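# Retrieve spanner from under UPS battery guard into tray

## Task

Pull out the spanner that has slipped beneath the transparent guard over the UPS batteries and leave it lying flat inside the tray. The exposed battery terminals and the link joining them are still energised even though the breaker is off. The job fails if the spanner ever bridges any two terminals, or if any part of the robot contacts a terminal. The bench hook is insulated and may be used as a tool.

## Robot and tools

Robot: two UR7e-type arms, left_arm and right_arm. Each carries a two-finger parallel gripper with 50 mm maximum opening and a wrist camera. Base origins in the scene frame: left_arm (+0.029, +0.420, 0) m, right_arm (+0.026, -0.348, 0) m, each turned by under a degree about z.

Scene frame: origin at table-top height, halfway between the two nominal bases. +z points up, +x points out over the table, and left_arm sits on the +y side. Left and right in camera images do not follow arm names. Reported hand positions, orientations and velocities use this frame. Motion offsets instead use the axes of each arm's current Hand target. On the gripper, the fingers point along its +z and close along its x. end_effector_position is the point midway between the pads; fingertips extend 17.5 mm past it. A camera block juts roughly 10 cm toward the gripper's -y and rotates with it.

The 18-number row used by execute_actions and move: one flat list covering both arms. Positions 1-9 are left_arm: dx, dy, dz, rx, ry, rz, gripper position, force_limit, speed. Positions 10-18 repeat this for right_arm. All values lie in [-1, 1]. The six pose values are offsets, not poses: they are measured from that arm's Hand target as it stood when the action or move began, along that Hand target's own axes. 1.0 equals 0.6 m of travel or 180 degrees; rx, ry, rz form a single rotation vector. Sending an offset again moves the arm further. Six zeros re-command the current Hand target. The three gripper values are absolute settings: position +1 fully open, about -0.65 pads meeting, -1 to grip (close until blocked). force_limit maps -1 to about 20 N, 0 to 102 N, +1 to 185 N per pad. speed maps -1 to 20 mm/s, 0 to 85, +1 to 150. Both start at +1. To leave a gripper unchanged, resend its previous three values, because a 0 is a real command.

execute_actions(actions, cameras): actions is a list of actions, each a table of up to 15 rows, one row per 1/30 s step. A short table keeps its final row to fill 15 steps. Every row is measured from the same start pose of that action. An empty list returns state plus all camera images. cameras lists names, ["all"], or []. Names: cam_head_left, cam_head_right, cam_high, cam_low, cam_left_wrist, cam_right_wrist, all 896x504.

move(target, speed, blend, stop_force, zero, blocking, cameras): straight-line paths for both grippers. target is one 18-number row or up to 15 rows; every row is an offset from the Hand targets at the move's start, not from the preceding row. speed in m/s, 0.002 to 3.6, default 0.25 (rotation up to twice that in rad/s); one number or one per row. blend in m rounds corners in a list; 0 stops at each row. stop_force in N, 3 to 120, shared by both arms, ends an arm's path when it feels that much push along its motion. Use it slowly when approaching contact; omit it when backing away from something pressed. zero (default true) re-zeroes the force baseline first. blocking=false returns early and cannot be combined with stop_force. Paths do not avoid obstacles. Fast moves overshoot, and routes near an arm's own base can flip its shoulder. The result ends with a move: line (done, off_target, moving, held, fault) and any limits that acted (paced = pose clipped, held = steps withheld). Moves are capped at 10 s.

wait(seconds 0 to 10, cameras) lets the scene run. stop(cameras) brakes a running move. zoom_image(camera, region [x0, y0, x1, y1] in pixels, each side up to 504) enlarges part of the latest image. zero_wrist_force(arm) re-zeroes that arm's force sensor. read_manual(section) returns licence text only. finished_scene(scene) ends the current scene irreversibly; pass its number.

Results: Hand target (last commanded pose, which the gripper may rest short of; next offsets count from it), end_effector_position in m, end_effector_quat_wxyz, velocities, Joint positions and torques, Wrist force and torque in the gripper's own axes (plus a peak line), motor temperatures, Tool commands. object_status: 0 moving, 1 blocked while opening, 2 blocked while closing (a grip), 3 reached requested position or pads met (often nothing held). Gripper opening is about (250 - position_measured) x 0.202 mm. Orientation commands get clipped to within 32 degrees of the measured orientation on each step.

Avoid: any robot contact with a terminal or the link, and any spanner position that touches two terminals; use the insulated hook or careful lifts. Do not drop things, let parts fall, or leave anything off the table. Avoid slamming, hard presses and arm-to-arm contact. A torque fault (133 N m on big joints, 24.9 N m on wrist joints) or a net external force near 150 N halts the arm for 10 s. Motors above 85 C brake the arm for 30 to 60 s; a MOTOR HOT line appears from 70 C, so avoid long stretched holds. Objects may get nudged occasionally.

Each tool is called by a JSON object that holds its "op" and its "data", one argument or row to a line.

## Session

{"op": "execute_actions", "data": {
  "actions": []
}}

{"op": "zoom_image", "data": {
  "camera": "cam_high",
  "region": [360, 190, 560, 390]
}}

Scene clock: 0.00 s.
left_arm: end_effector_position=(+0.2776, +0.8032, +0.1356) position_measured=3 object_status=3 end_effector_quat_wxyz=(+0.088, +0.719, +0.675, +0.139) | right_arm: end_effector_position=(+0.5751, -0.7381, +0.1614) position_measured=3 object_status=3 end_effector_quat_wxyz=(+0.305, -0.580, +0.727, -0.206)
Joint positions: left_arm=[0.794 -1.644 2.278 -2.477 -1.761 0.846] | right_arm=[2.573 -1.965 -1.916 -0.195 2.005 2.929]
Joint velocities: within noise
Joint torques (N m): no reading
Motor temperatures (°C): left_arm=[28 32 29 38 38 40] | right_arm=[36 30 28 37 36 34]
Wrist force (N): no reading
Wrist torque (N m): no reading
Wrist force, peak (N): no reading
Hand target: left_arm +0.2776, +0.8032, +0.1356; +0.088, +0.719, +0.675, +0.139 | right_arm +0.5751, -0.7381, +0.1614; +0.305, -0.580, +0.727, -0.206
Tool commands: left_gripper/position=+1.0 left_gripper/force_limit=+1.0 left_gripper/speed=+1.0 right_gripper/position=+1.0 right_gripper/force_limit=+1.0 right_gripper/speed=+1.0

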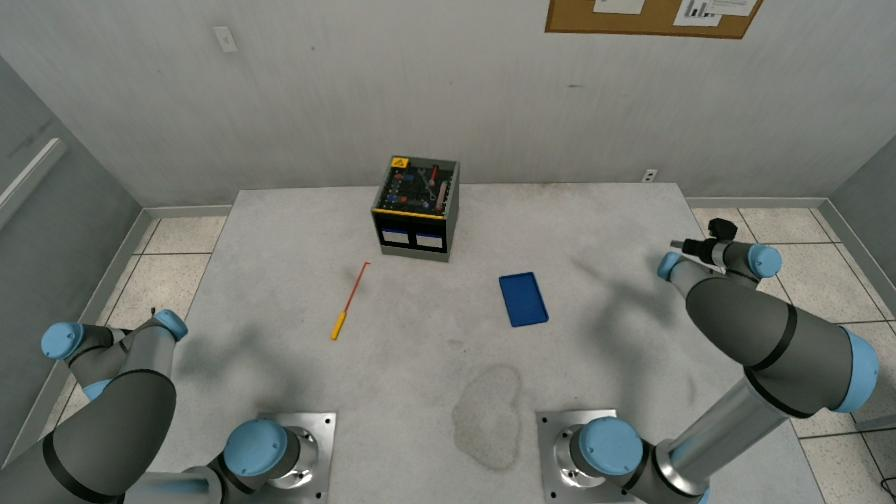

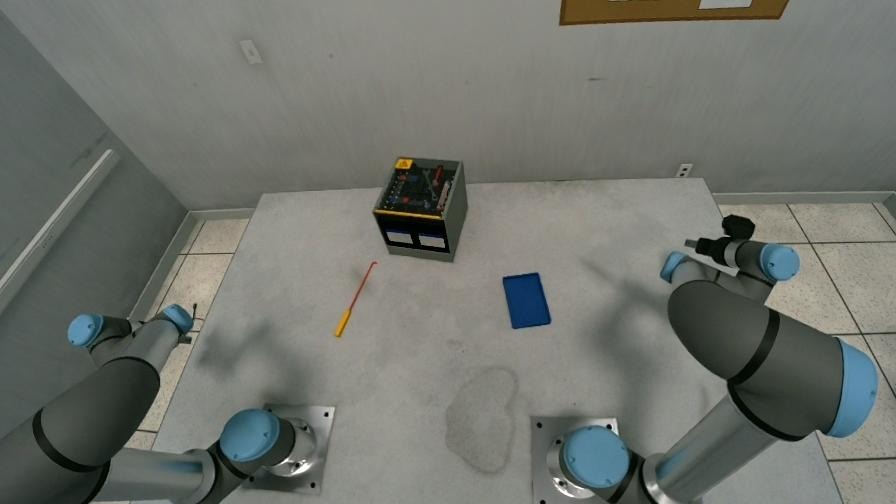

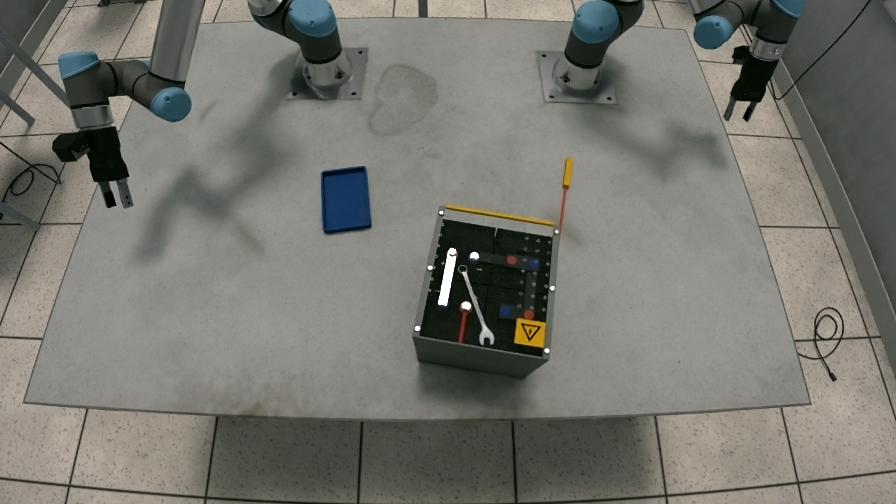

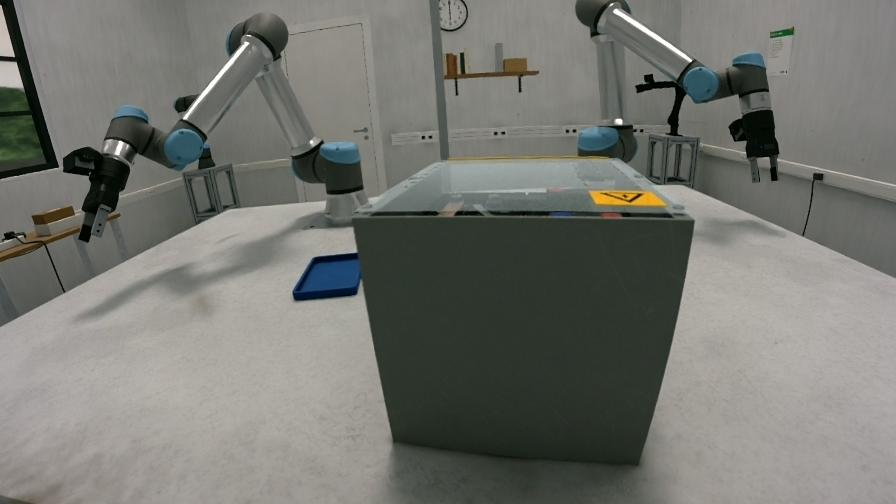

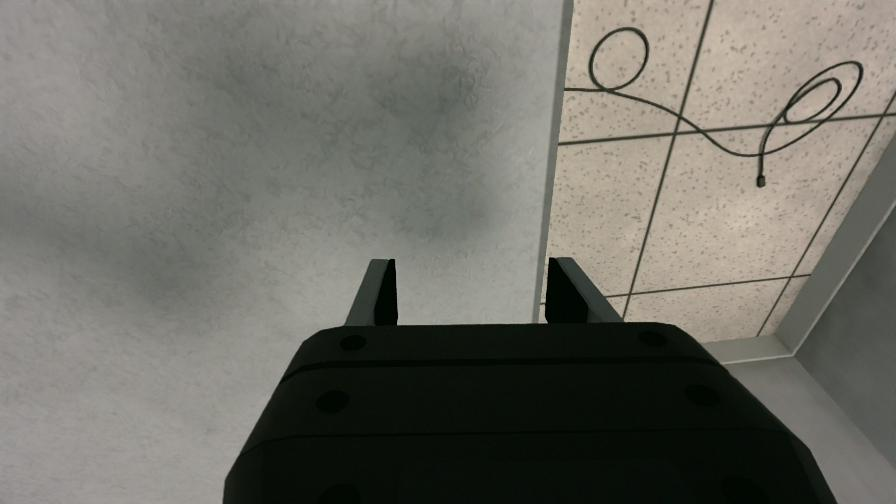

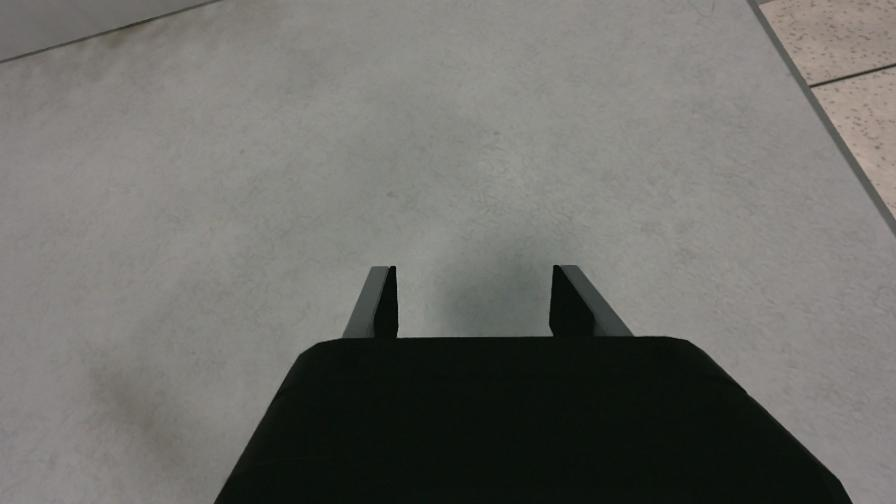

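Scaled by 2.520.

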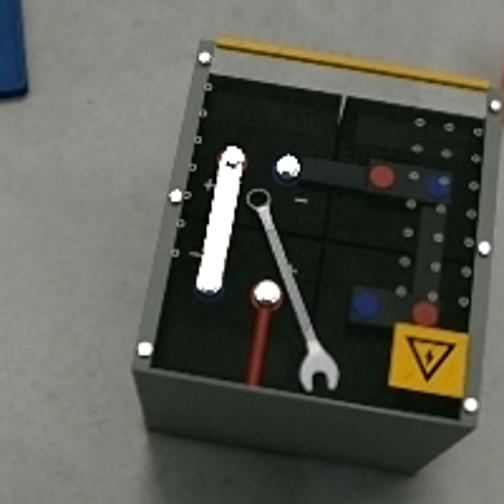

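{"op": "zoom_image", "data": {
  "camera": "cam_high",
  "region": [540, 145, 590, 245]
}}

{"op": "zoom_image", "data": {
  "camera": "cam_head_left",
  "region": [320, 245, 390, 350]
}}

{"op": "zoom_image", "data": {
  "camera": "cam_high",
  "region": [425, 195, 565, 375]
}}

Scaled by 5.040.

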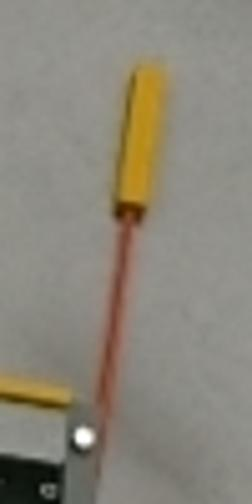

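Scaled by 4.800.

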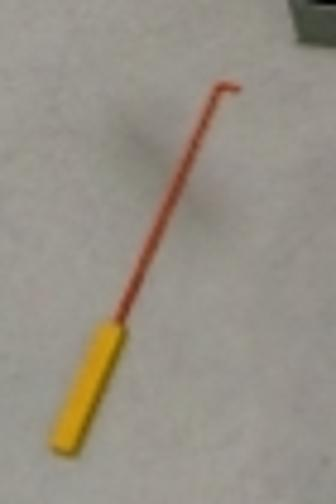

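Scaled by 2.800.

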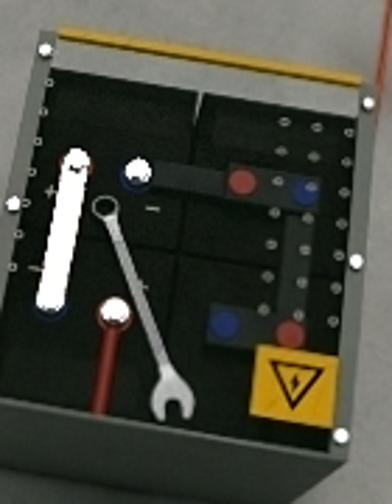

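{"op": "move", "data": {
  "target": [
    [0,0,0,0,0,0,1,1,1, -0.3607,-0.0722,-0.3343,-0.08,0.025,0,1,1,1],
    [0,0,0,0,0,0,1,1,1, -0.9392,0.1730,-0.3918,-0.2297,0.0694,-0.0059,1,1,1]
  ],
  "speed": [0.5,0.5],
  "blend": [0.08,0],
  "cameras": ["cam_head_left"]
}}

Scene clock: 4.67 s.
left_arm: end_effector_position=(+0.2776, +0.8032, +0.1356) position_measured=3 object_status=3 end_effector_quat_wxyz=(+0.088, +0.719, +0.675, +0.139) | right_arm: end_effector_position=(+0.4197, -0.1800, +0.3804) position_measured=3 object_status=3 end_effector_quat_wxyz=(+0.000, -0.631, +0.775, +0.000)
Joint positions: left_arm=[0.794 -1.644 2.278 -2.477 -1.761 0.846] | right_arm=[3.875 -1.379 -1.609 -1.723 1.571 4.065]
Joint torques (N m): left_arm=[-0.98 -18.02 -21.79 -3.75 -0.12 -0.12] | right_arm=[8.31 6.87 31.46 1.07 2.23 2.15]
Wrist force (N): left_arm=[0.2 0.1 -0.3] | right_arm=[0.8 2.1 -1.3]
Wrist torque (N m): left_arm=[0.02 -0.02 0.00] | right_arm=[0.33 -0.23 -0.16]
Wrist force, peak (N): left_arm=[0.0 0.3 -0.6] | right_arm=[-2.8 3.4 -1.1]
Hand target: left_arm +0.2776, +0.8032, +0.1356; +0.088, +0.719, +0.675, +0.139 | right_arm +0.4197, -0.1800, +0.3804; +0.000, -0.631, +0.775, +0.000
Off the commanded pose: left_arm 0.000 m, 0 deg | right_arm 0.000 m, 0 deg.
move: done
Images, in order (width x height): cam_head_left 896x504.

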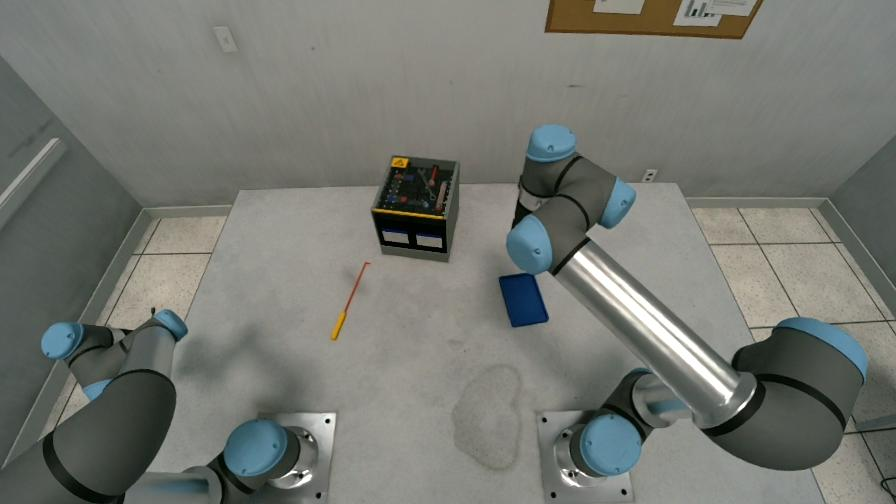

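{"op": "move", "data": {
  "target": [
    [0,0,0,0,0,0,1,1,1, -0.8181,0.1971,0.3673,0,0,0,1,1,1]
  ],
  "speed": 0.5,
  "cameras": ["cam_right_wrist","cam_head_left"]
}}

Scene clock: 6.87 s.
left_arm: end_effector_position=(+0.2776, +0.8032, +0.1356) position_measured=3 object_status=3 end_effector_quat_wxyz=(+0.088, +0.719, +0.675, +0.139) | right_arm: end_effector_position=(+0.4034, +0.3248, +0.1603) position_measured=3 object_status=3 end_effector_quat_wxyz=(+0.000, -0.631, +0.775, +0.000)
Joint positions: left_arm=[0.794 -1.644 2.278 -2.477 -1.761 0.846] | right_arm=[4.388 -2.27 -1.047 -1.395 1.571 4.579]
Joint torques (N m): left_arm=[-1.18 -18.41 -21.6 -3.63 -0.17 -0.18] | right_arm=[8.24 46.26 29.88 1.11 2.25 1.97]
Wrist force (N): left_arm=[-0.4 0.1 -0.3] | right_arm=[0.5 2.3 -0.8]
Wrist torque (N m): left_arm=[0.01 0.06 0.00] | right_arm=[0.37 -0.14 -0.17]
Wrist force, peak (N): left_arm=[0.3 0.5 -0.3] | right_arm=[3.2 0.9 -2.5]
Hand target: left_arm +0.2776, +0.8032, +0.1356; +0.088, +0.719, +0.675, +0.139 | right_arm +0.4034, +0.3248, +0.1603; +0.000, -0.631, +0.775, +0.000
Off the commanded pose: left_arm 0.000 m, 0 deg | right_arm 0.000 m, 0 deg.
move: done
Images, in order (width x height): cam_head_left 896x504, cam_right_wrist 896x504.

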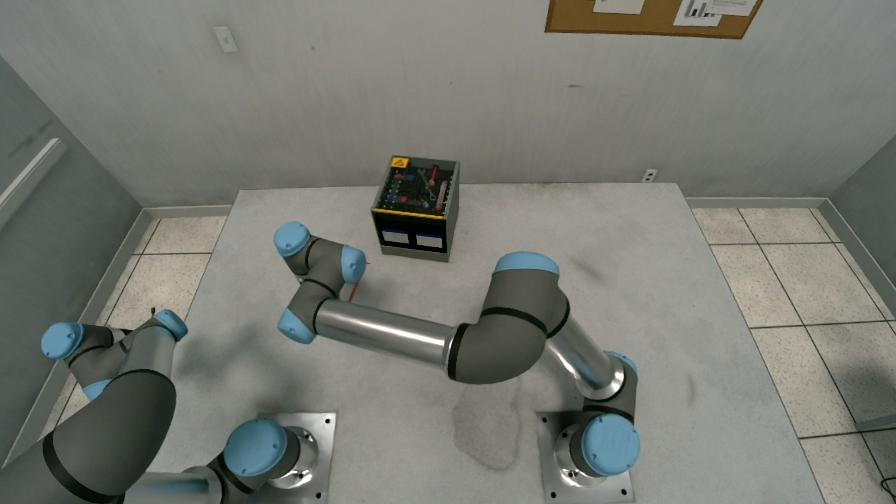

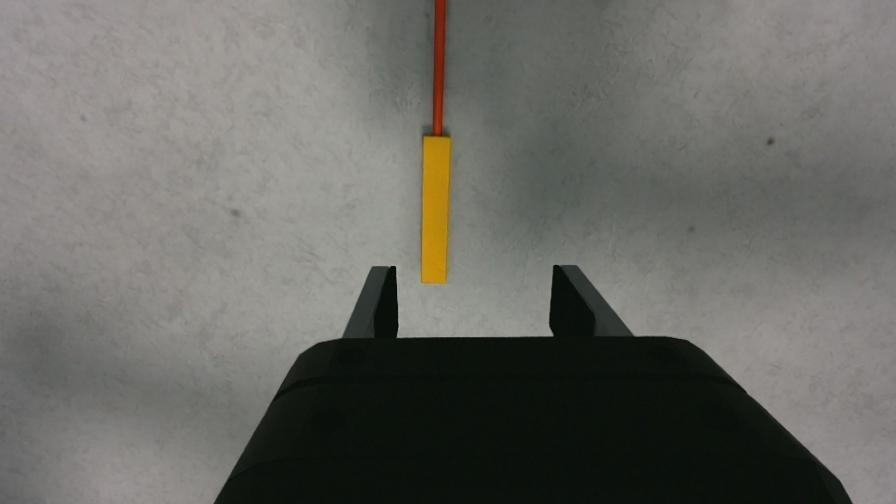

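{"op": "move", "data": {
  "target": [
    [0,0,0,0,0,0,1,1,1, -0.0277,0.0178,0.1672,0,0,0.0092,1,1,1],
    [0,0,0,0,0,0,1,1,1, -0.0277,0.0178,0.2305,0,0,0.0092,1,1,1],
    [0,0,0,0,0,0,1,1,1, -0.0277,0.0178,0.2305,0,0,0.0092,-1,-0.4,0],
    [0,0,0,0,0,0,1,1,1, -0.0277,0.0178,0.0672,0,0,0.0092,-1,-0.4,0]
  ],
  "speed": [0.2,0.08,0.1,0.2],
  "blend": [0.01,0,0,0],
  "cameras": ["cam_right_wrist","cam_high"]
}}

Scene clock: 10.47 s.
left_arm: end_effector_position=(+0.2776, +0.8032, +0.1356) position_measured=3 object_status=3 end_effector_quat_wxyz=(+0.088, +0.719, +0.675, +0.139) | right_arm: end_effector_position=(+0.3963, +0.3432, +0.1199) position_measured=175 object_status=2 end_effector_quat_wxyz=(+0.000, -0.620, +0.784, +0.000)
Joint positions: left_arm=[0.794 -1.644 2.278 -2.477 -1.761 0.846] | right_arm=[4.405 -2.327 -1.053 -1.332 1.571 4.624]
Joint torques (N m): left_arm=[-0.98 -18.37 -22.05 -3.78 -0.11 -0.17] | right_arm=[-1.85 67.01 30.38 1.13 1.41 -1.48]
Wrist force (N): left_arm=[0.0 0.2 -0.1] | right_arm=[0.6 2.2 -0.6]
Wrist torque (N m): left_arm=[0.04 0.01 0.00] | right_arm=[0.31 -0.17 -0.16]
Wrist force, peak (N): left_arm=[0.2 0.4 -0.6] | right_arm=[0.6 2.2 -2.7]
Hand target: left_arm +0.2776, +0.8032, +0.1356; +0.088, +0.719, +0.675, +0.139 | right_arm +0.3963, +0.3433, +0.1200; +0.000, -0.620, +0.784, +0.000
Off the commanded pose: left_arm 0.000 m, 0 deg | right_arm 0.000 m, 0 deg.
move: done
Images, in order (width x height): cam_high 896x504, cam_right_wrist 896x504.

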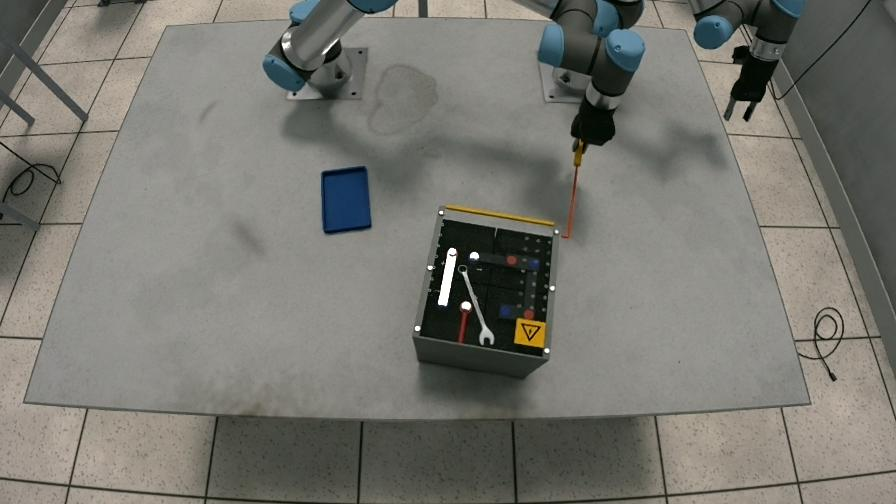

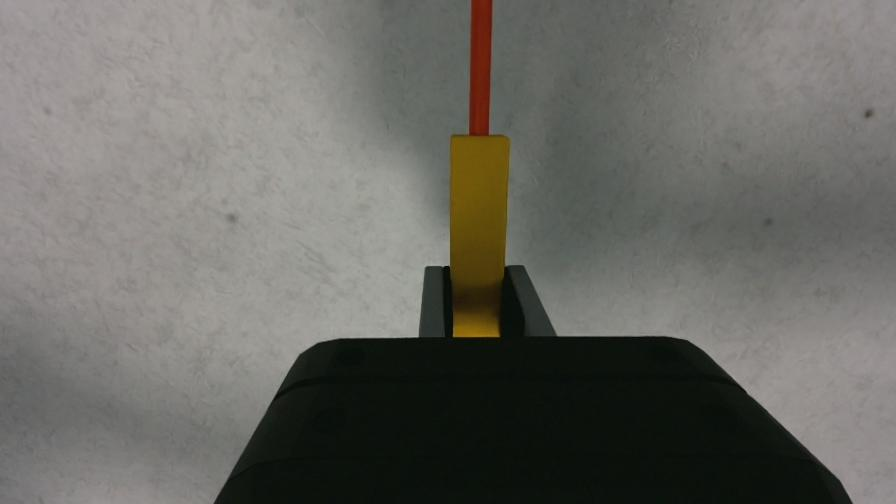

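{"op": "move", "data": {
  "target": [
    [-0.2978,0.3300,-0.2935,-0.08,-0.085,0.098,1,1,1, 0.2139,0.0117,-0.2,-0.005,-0.25,-0.005,-1,-0.4,0],
    [-0.8493,0.5490,-0.2202,-0.1987,-0.2122,0.2446,1,1,1, 0.4077,-0.0015,-0.1592,-0.0099,-0.4999,-0.0099,-1,-0.4,0]
  ],
  "speed": [0.4,0.4],
  "blend": [0.04,0],
  "cameras": ["all"]
}}

{"op": "zoom_image", "data": {
  "camera": "cam_high",
  "region": [420, 180, 560, 300]
}}

Scene clock: 14.73 s.
left_arm: end_effector_position=(+0.5219, +0.2641, +0.3235) position_measured=3 object_status=3 end_effector_quat_wxyz=(+0.446, +0.857, +0.230, +0.119) | right_arm: end_effector_position=(+0.3407, +0.1050, +0.2154) position_measured=175 object_status=2 end_effector_quat_wxyz=(+0.546, -0.449, +0.546, +0.449)
Joint positions: left_arm=[-0.294 -1.692 2.18 -2.858 -2.177 0.505] | right_arm=[4.213 -2.206 -2.376 1.442 1.89 4.712]
Joint torques (N m): left_arm=[-9.76 -7.77 -31.59 -6.15 -1.81 -2.72] | right_arm=[8.54 23.97 10.82 4.18 -2.24 1.95]
Wrist force (N): left_arm=[0.6 0.3 0.2] | right_arm=[-3.1 1.4 0.9]
Wrist torque (N m): left_arm=[-0.01 0.01 0.00] | right_arm=[0.20 0.69 -0.08]
Wrist force, peak (N): left_arm=[0.2 1.4 2.2] | right_arm=[-3.3 1.5 1.1]
Hand target: left_arm +0.5220, +0.2641, +0.3234; +0.446, +0.857, +0.230, +0.119 | right_arm +0.3407, +0.1050, +0.2153; +0.546, -0.449, +0.546, +0.449
Off the commanded pose: left_arm 0.000 m, 0 deg | right_arm 0.000 m, 0 deg.
move: done

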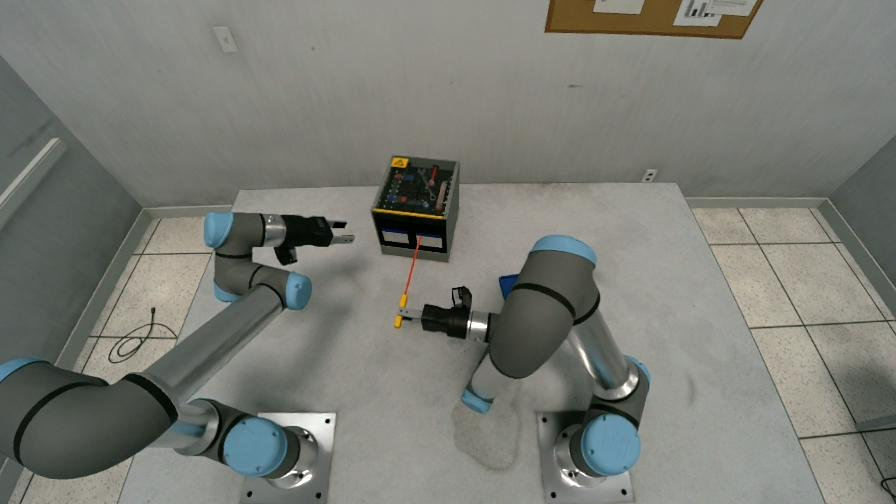

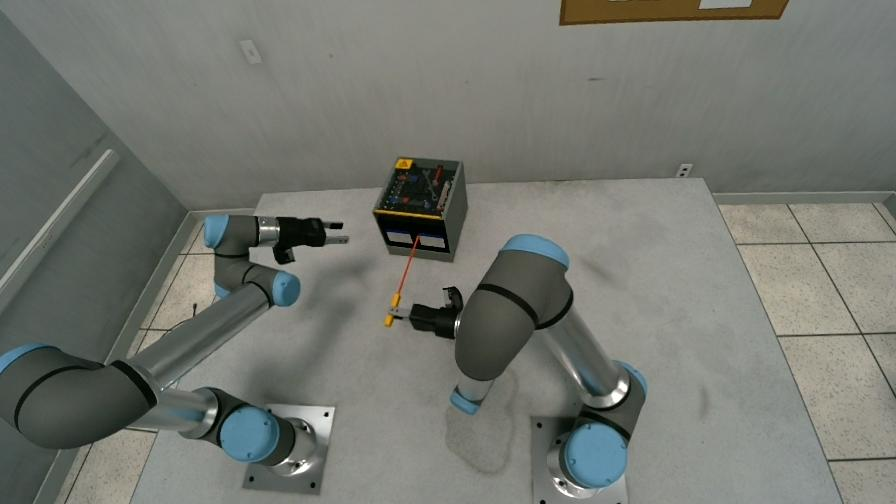

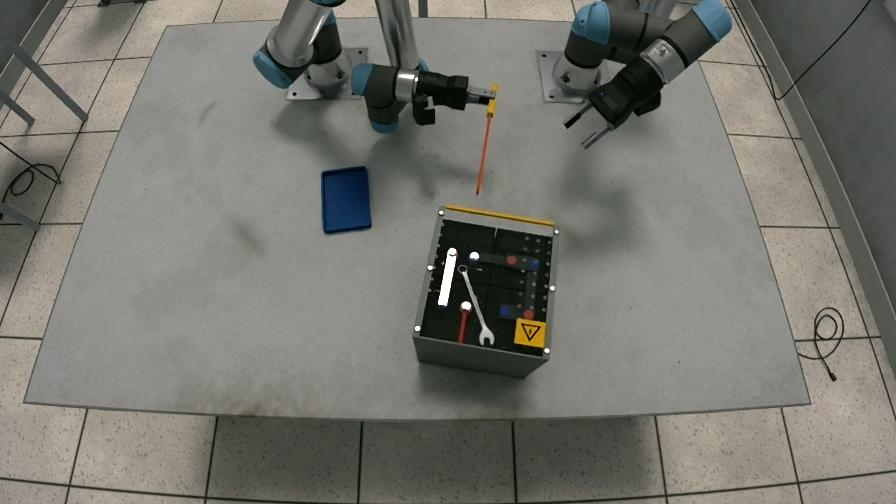

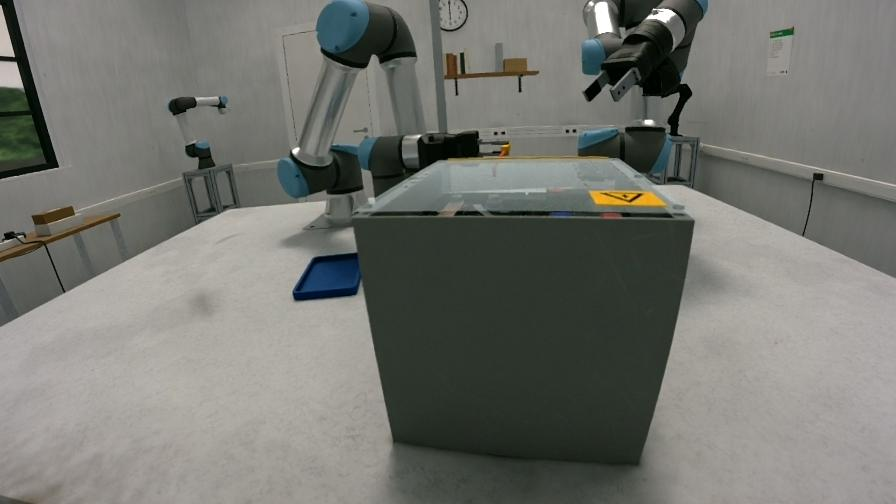

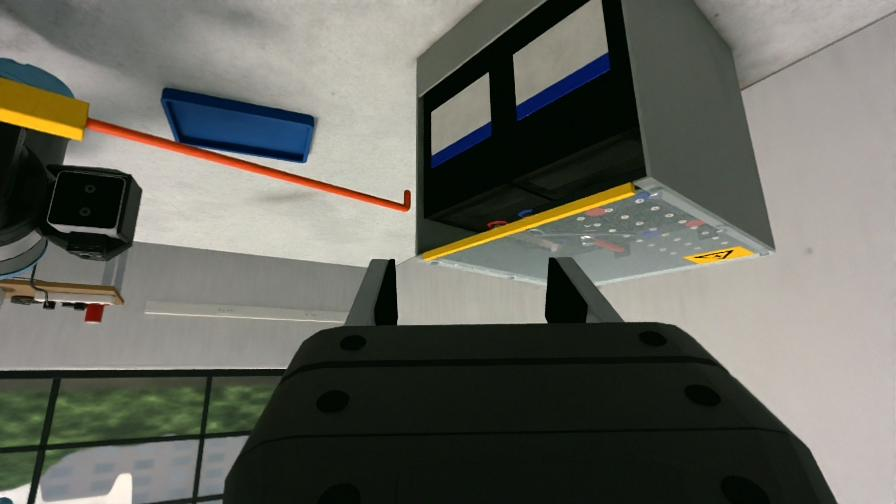

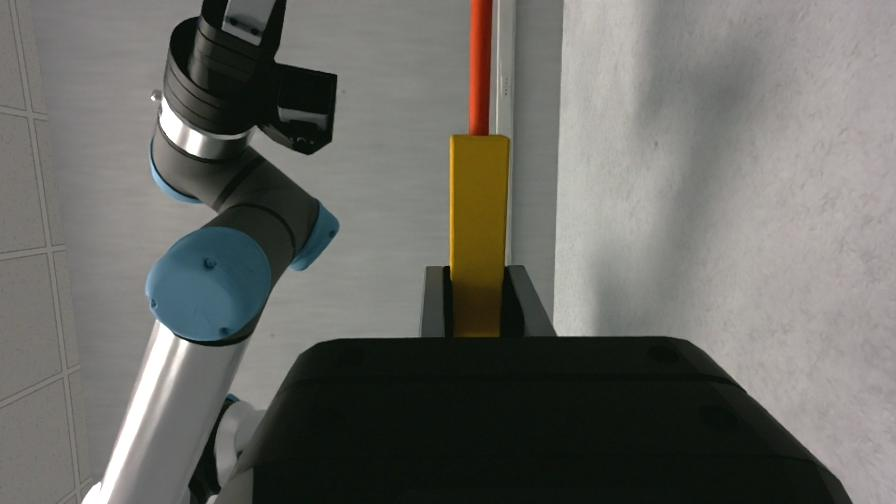

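Scaled by 3.600.

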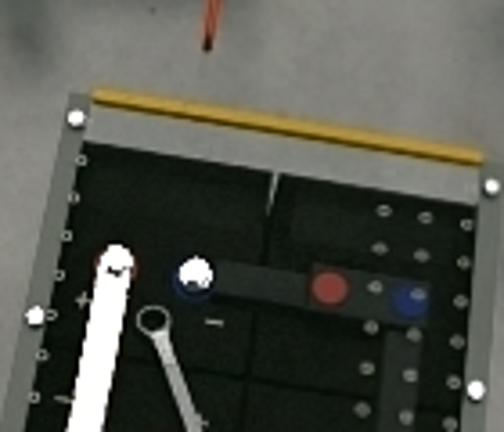

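{"op": "zoom_image", "data": {
  "camera": "cam_left_wrist",
  "region": [380, 140, 660, 290]
}}

{"op": "zoom_image", "data": {
  "camera": "cam_high",
  "region": [425, 235, 515, 355]
}}

Scaled by 1.800.

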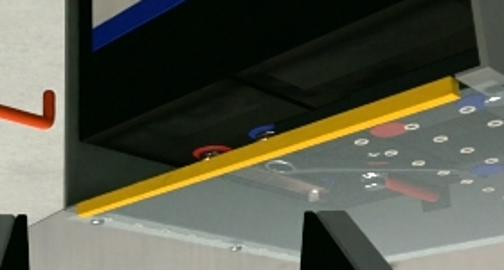

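Scaled by 4.200.

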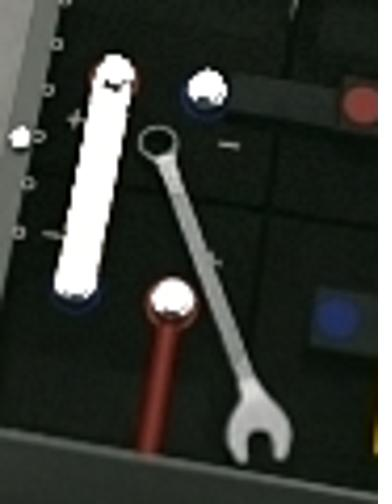

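{"op": "move", "data": {
  "target": [
    [0,0,0,0,0,0,1,1,1, -0.0083,-0.01,-0.0088,0,0,0,-1,-0.4,0],
    [0,0,0,0,0,0,1,1,1, -0.0083,-0.2417,-0.0088,0,0,0,-1,-0.4,0]
  ],
  "speed": [0.06,0.12],
  "blend": [0.003,0],
  "cameras": ["cam_high","cam_left_wrist","cam_low"]
}}

{"op": "zoom_image", "data": {
  "camera": "cam_high",
  "region": [440, 240, 490, 290]
}}

{"op": "zoom_image", "data": {
  "camera": "cam_low",
  "region": [430, 165, 520, 225]
}}

{"op": "zoom_image", "data": {
  "camera": "cam_left_wrist",
  "region": [460, 190, 600, 280]
}}

Scene clock: 18.50 s.
left_arm: end_effector_position=(+0.5220, +0.2641, +0.3234) position_measured=3 object_status=3 end_effector_quat_wxyz=(+0.446, +0.857, +0.230, +0.119) | right_arm: end_effector_position=(+0.4820, +0.0719, +0.2203) position_measured=175 object_status=2 end_effector_quat_wxyz=(+0.546, -0.449, +0.546, +0.449)
Joint positions: left_arm=[-0.294 -1.692 2.18 -2.858 -2.177 0.505] | right_arm=[3.851 -2.276 -2.065 1.2 2.252 4.713]
Joint torques (N m): left_arm=[-9.6 -8.38 -30.87 -6.16 -1.88 -2.77] | right_arm=[-7.08 31.71 15.77 0.14 2.22 -2.09]
Wrist force (N): left_arm=[0.8 0.5 0.4] | right_arm=[-3.5 1.4 1.1]
Wrist torque (N m): left_arm=[0.03 -0.01 0.00] | right_arm=[0.20 0.76 -0.06]
Wrist force, peak (N): left_arm=[0.7 0.7 0.5] | right_arm=[-3.4 2.7 0.7]
Hand target: left_arm +0.5220, +0.2641, +0.3234; +0.446, +0.857, +0.230, +0.119 | right_arm +0.4820, +0.0719, +0.2203; +0.546, -0.449, +0.546, +0.449
Off the commanded pose: left_arm 0.000 m, 0 deg | right_arm 0.000 m, 0 deg.
move: done
Images, in order (width x height): cam_high 896x504, cam_low 896x504, cam_left_wrist 896x504.

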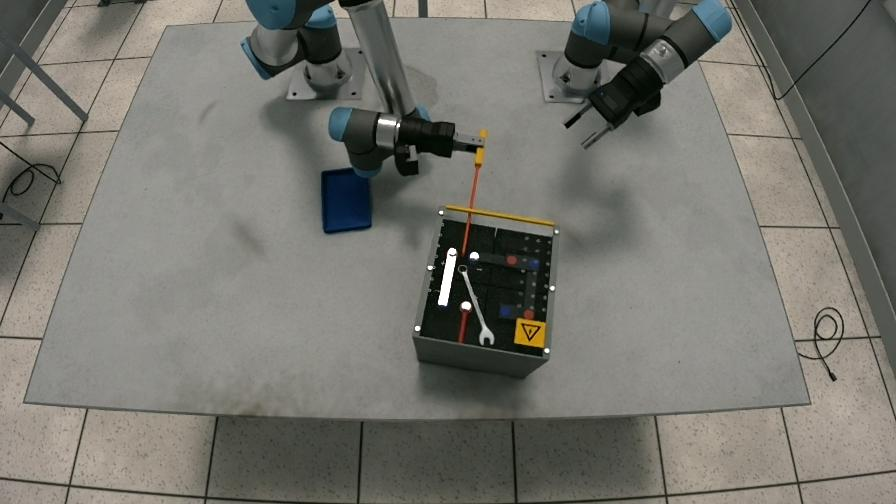

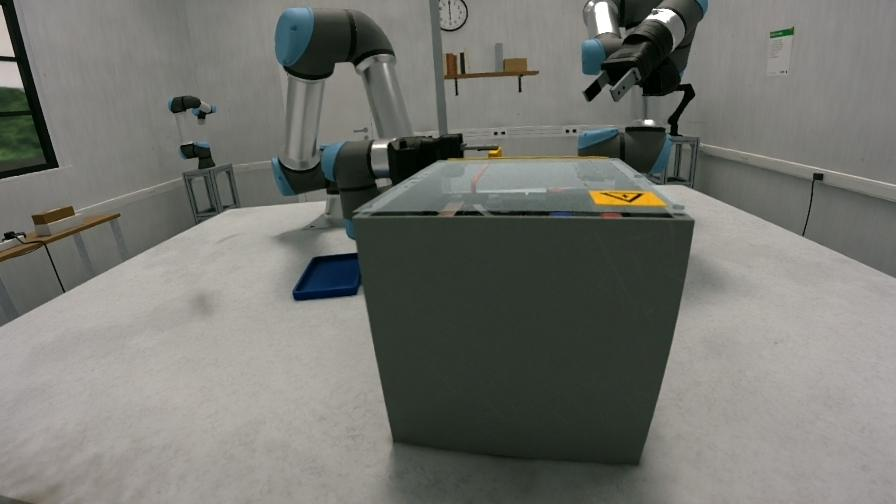

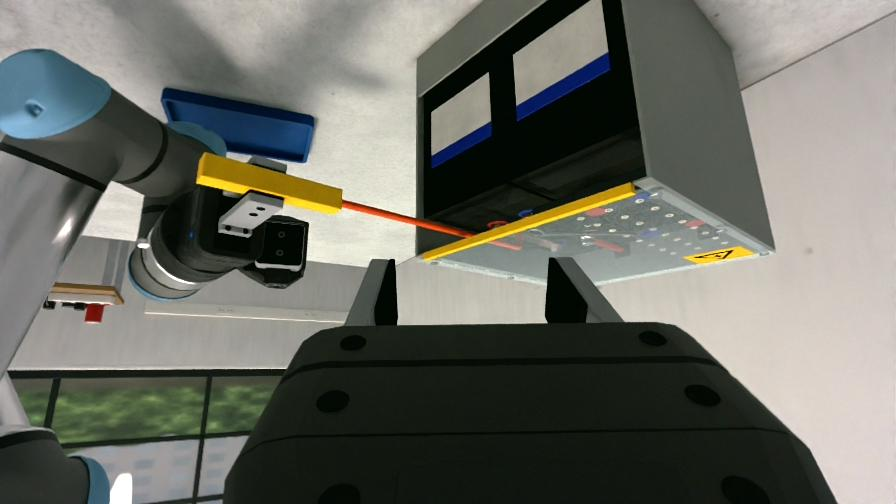

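Scaled by 10.080.

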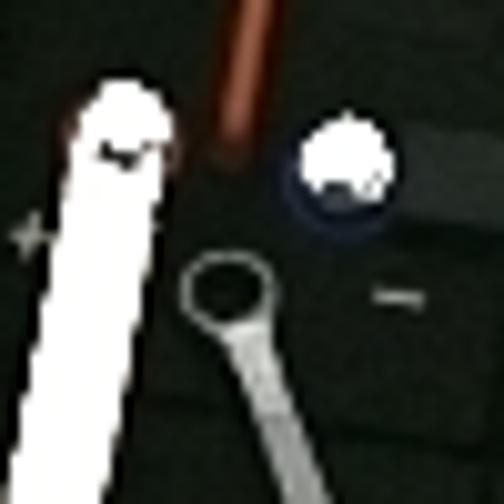

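Scaled by 5.600.

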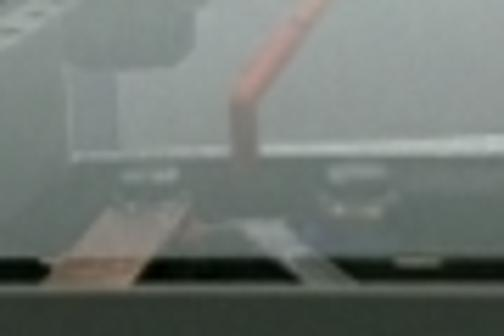

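Scaled by 3.600.

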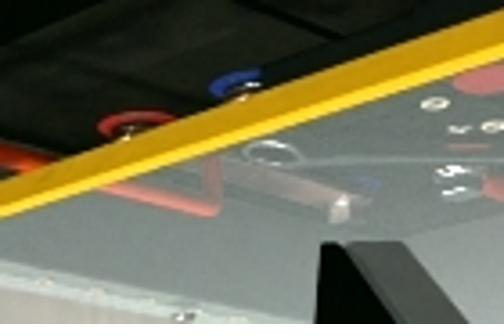

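{"op": "move", "data": {
  "target": [0,0,0,0,0,0,1,1,1, 0,-0.0473,0.0075,0,0,0,-1,-0.4,0],
  "speed": 0.08,
  "cameras": ["cam_high","cam_left_wrist","cam_low"]
}}

{"op": "zoom_image", "data": {
  "camera": "cam_high",
  "region": [440, 245, 480, 285]
}}

{"op": "zoom_image", "data": {
  "camera": "cam_low",
  "region": [430, 165, 520, 225]
}}

{"op": "zoom_image", "data": {
  "camera": "cam_left_wrist",
  "region": [490, 210, 570, 270]
}}

Scene clock: 19.90 s.
left_arm: end_effector_position=(+0.5220, +0.2641, +0.3234) position_measured=3 object_status=3 end_effector_quat_wxyz=(+0.446, +0.857, +0.230, +0.119) | right_arm: end_effector_position=(+0.5107, +0.0709, +0.2203) position_measured=175 object_status=2 end_effector_quat_wxyz=(+0.546, -0.449, +0.546, +0.449)
Joint positions: left_arm=[-0.294 -1.692 2.18 -2.858 -2.177 0.505] | right_arm=[3.807 -2.304 -1.986 1.149 2.296 4.713]
Joint torques (N m): left_arm=[-9.73 -7.9 -30.48 -6.12 -1.93 -2.75] | right_arm=[-7.27 33.51 16.33 -0.18 2.51 1.6]
Wrist force (N): left_arm=[0.5 0.4 0.3] | right_arm=[-3.3 1.2 1.2]
Wrist torque (N m): left_arm=[0.02 0.03 0.01] | right_arm=[0.17 0.74 -0.04]
Wrist force, peak (N): left_arm=[0.6 0.7 0.3] | right_arm=[-3.5 2.5 0.9]
Hand target: left_arm +0.5220, +0.2641, +0.3234; +0.446, +0.857, +0.230, +0.119 | right_arm +0.5107, +0.0709, +0.2203; +0.546, -0.449, +0.546, +0.449
Off the commanded pose: left_arm 0.000 m, 0 deg | right_arm 0.000 m, 0 deg.
move: done
Images, in order (width x height): cam_high 896x504, cam_low 896x504, cam_left_wrist 896x504.

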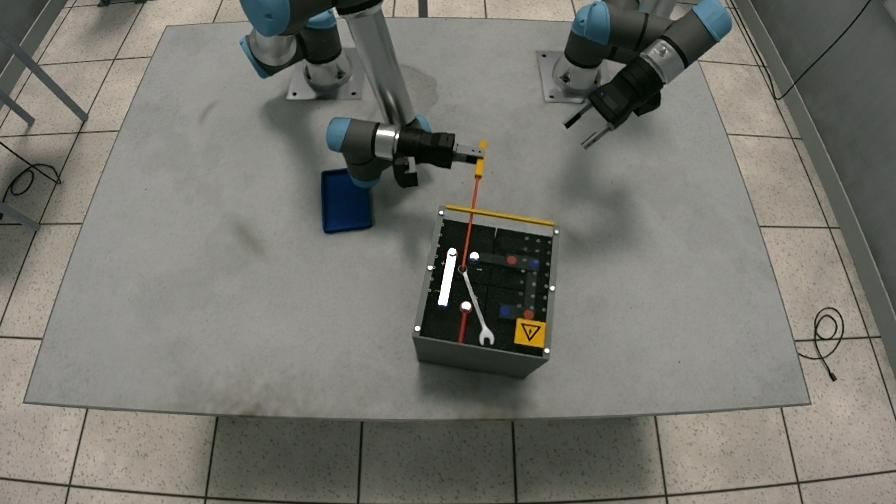

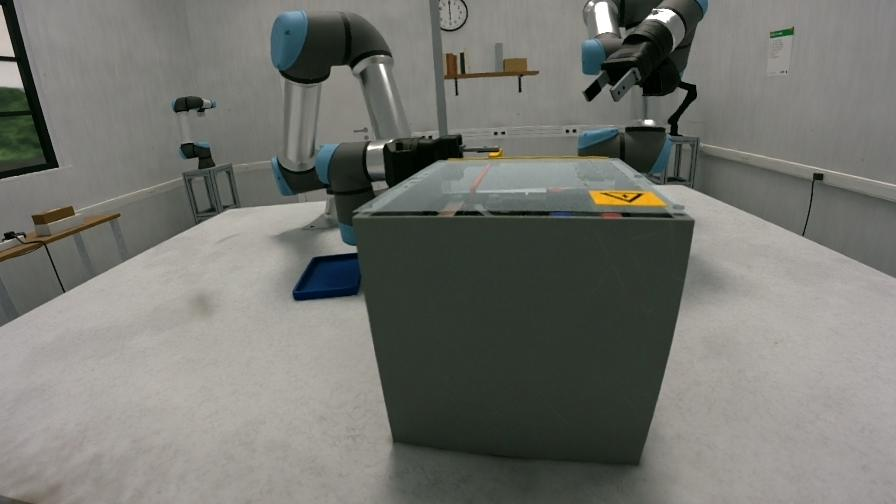

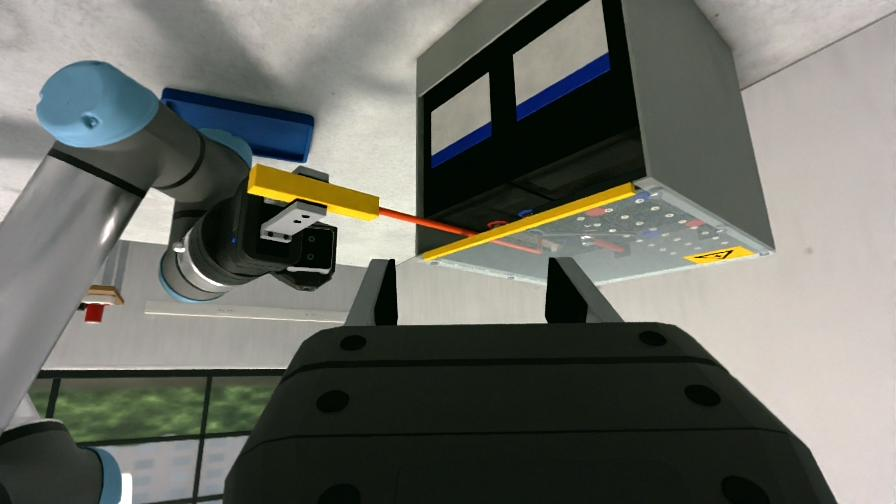

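Scaled by 12.600.

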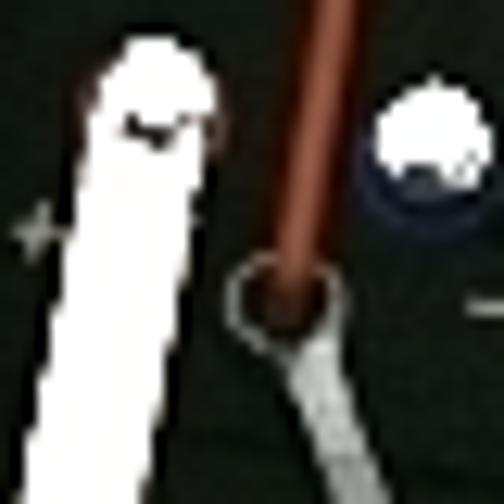

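Scaled by 5.600.

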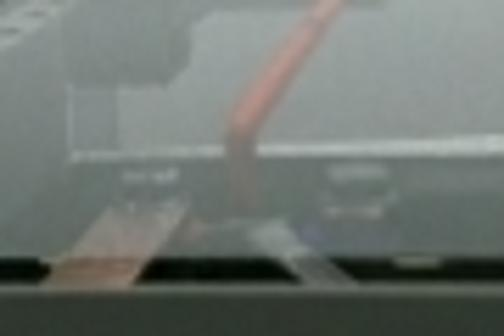

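Scaled by 6.300.

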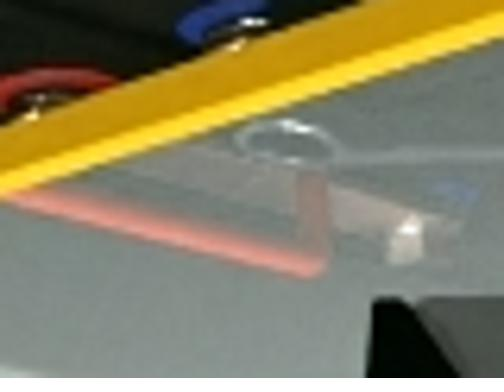

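{"op": "zoom_image", "data": {
  "camera": "cam_low",
  "region": [450, 180, 500, 220]
}}

{"op": "zoom_image", "data": {
  "camera": "cam_high",
  "region": [450, 256, 476, 282]
}}

{"op": "zoom_image", "data": {
  "camera": "cam_left_wrist",
  "region": [515, 220, 555, 260]
}}

Scaled by 10.080.

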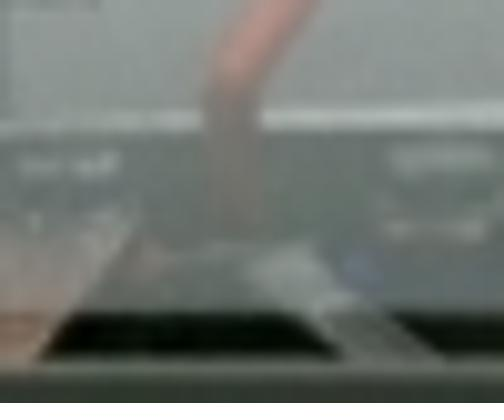

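Scaled by 19.385.

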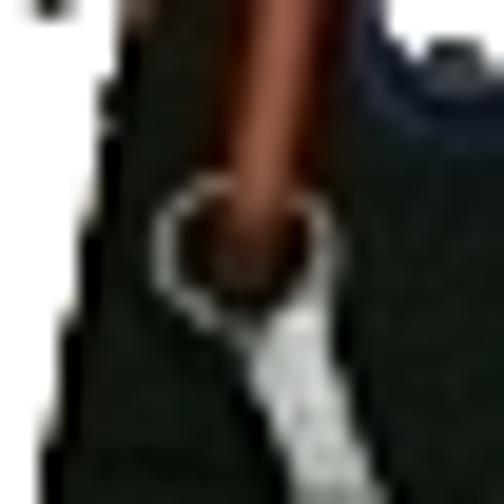

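Scaled by 12.600.

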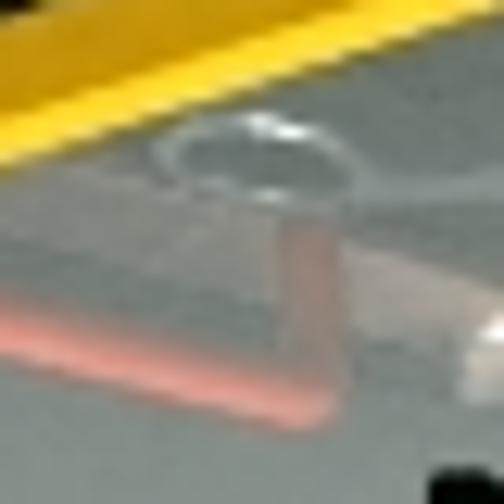

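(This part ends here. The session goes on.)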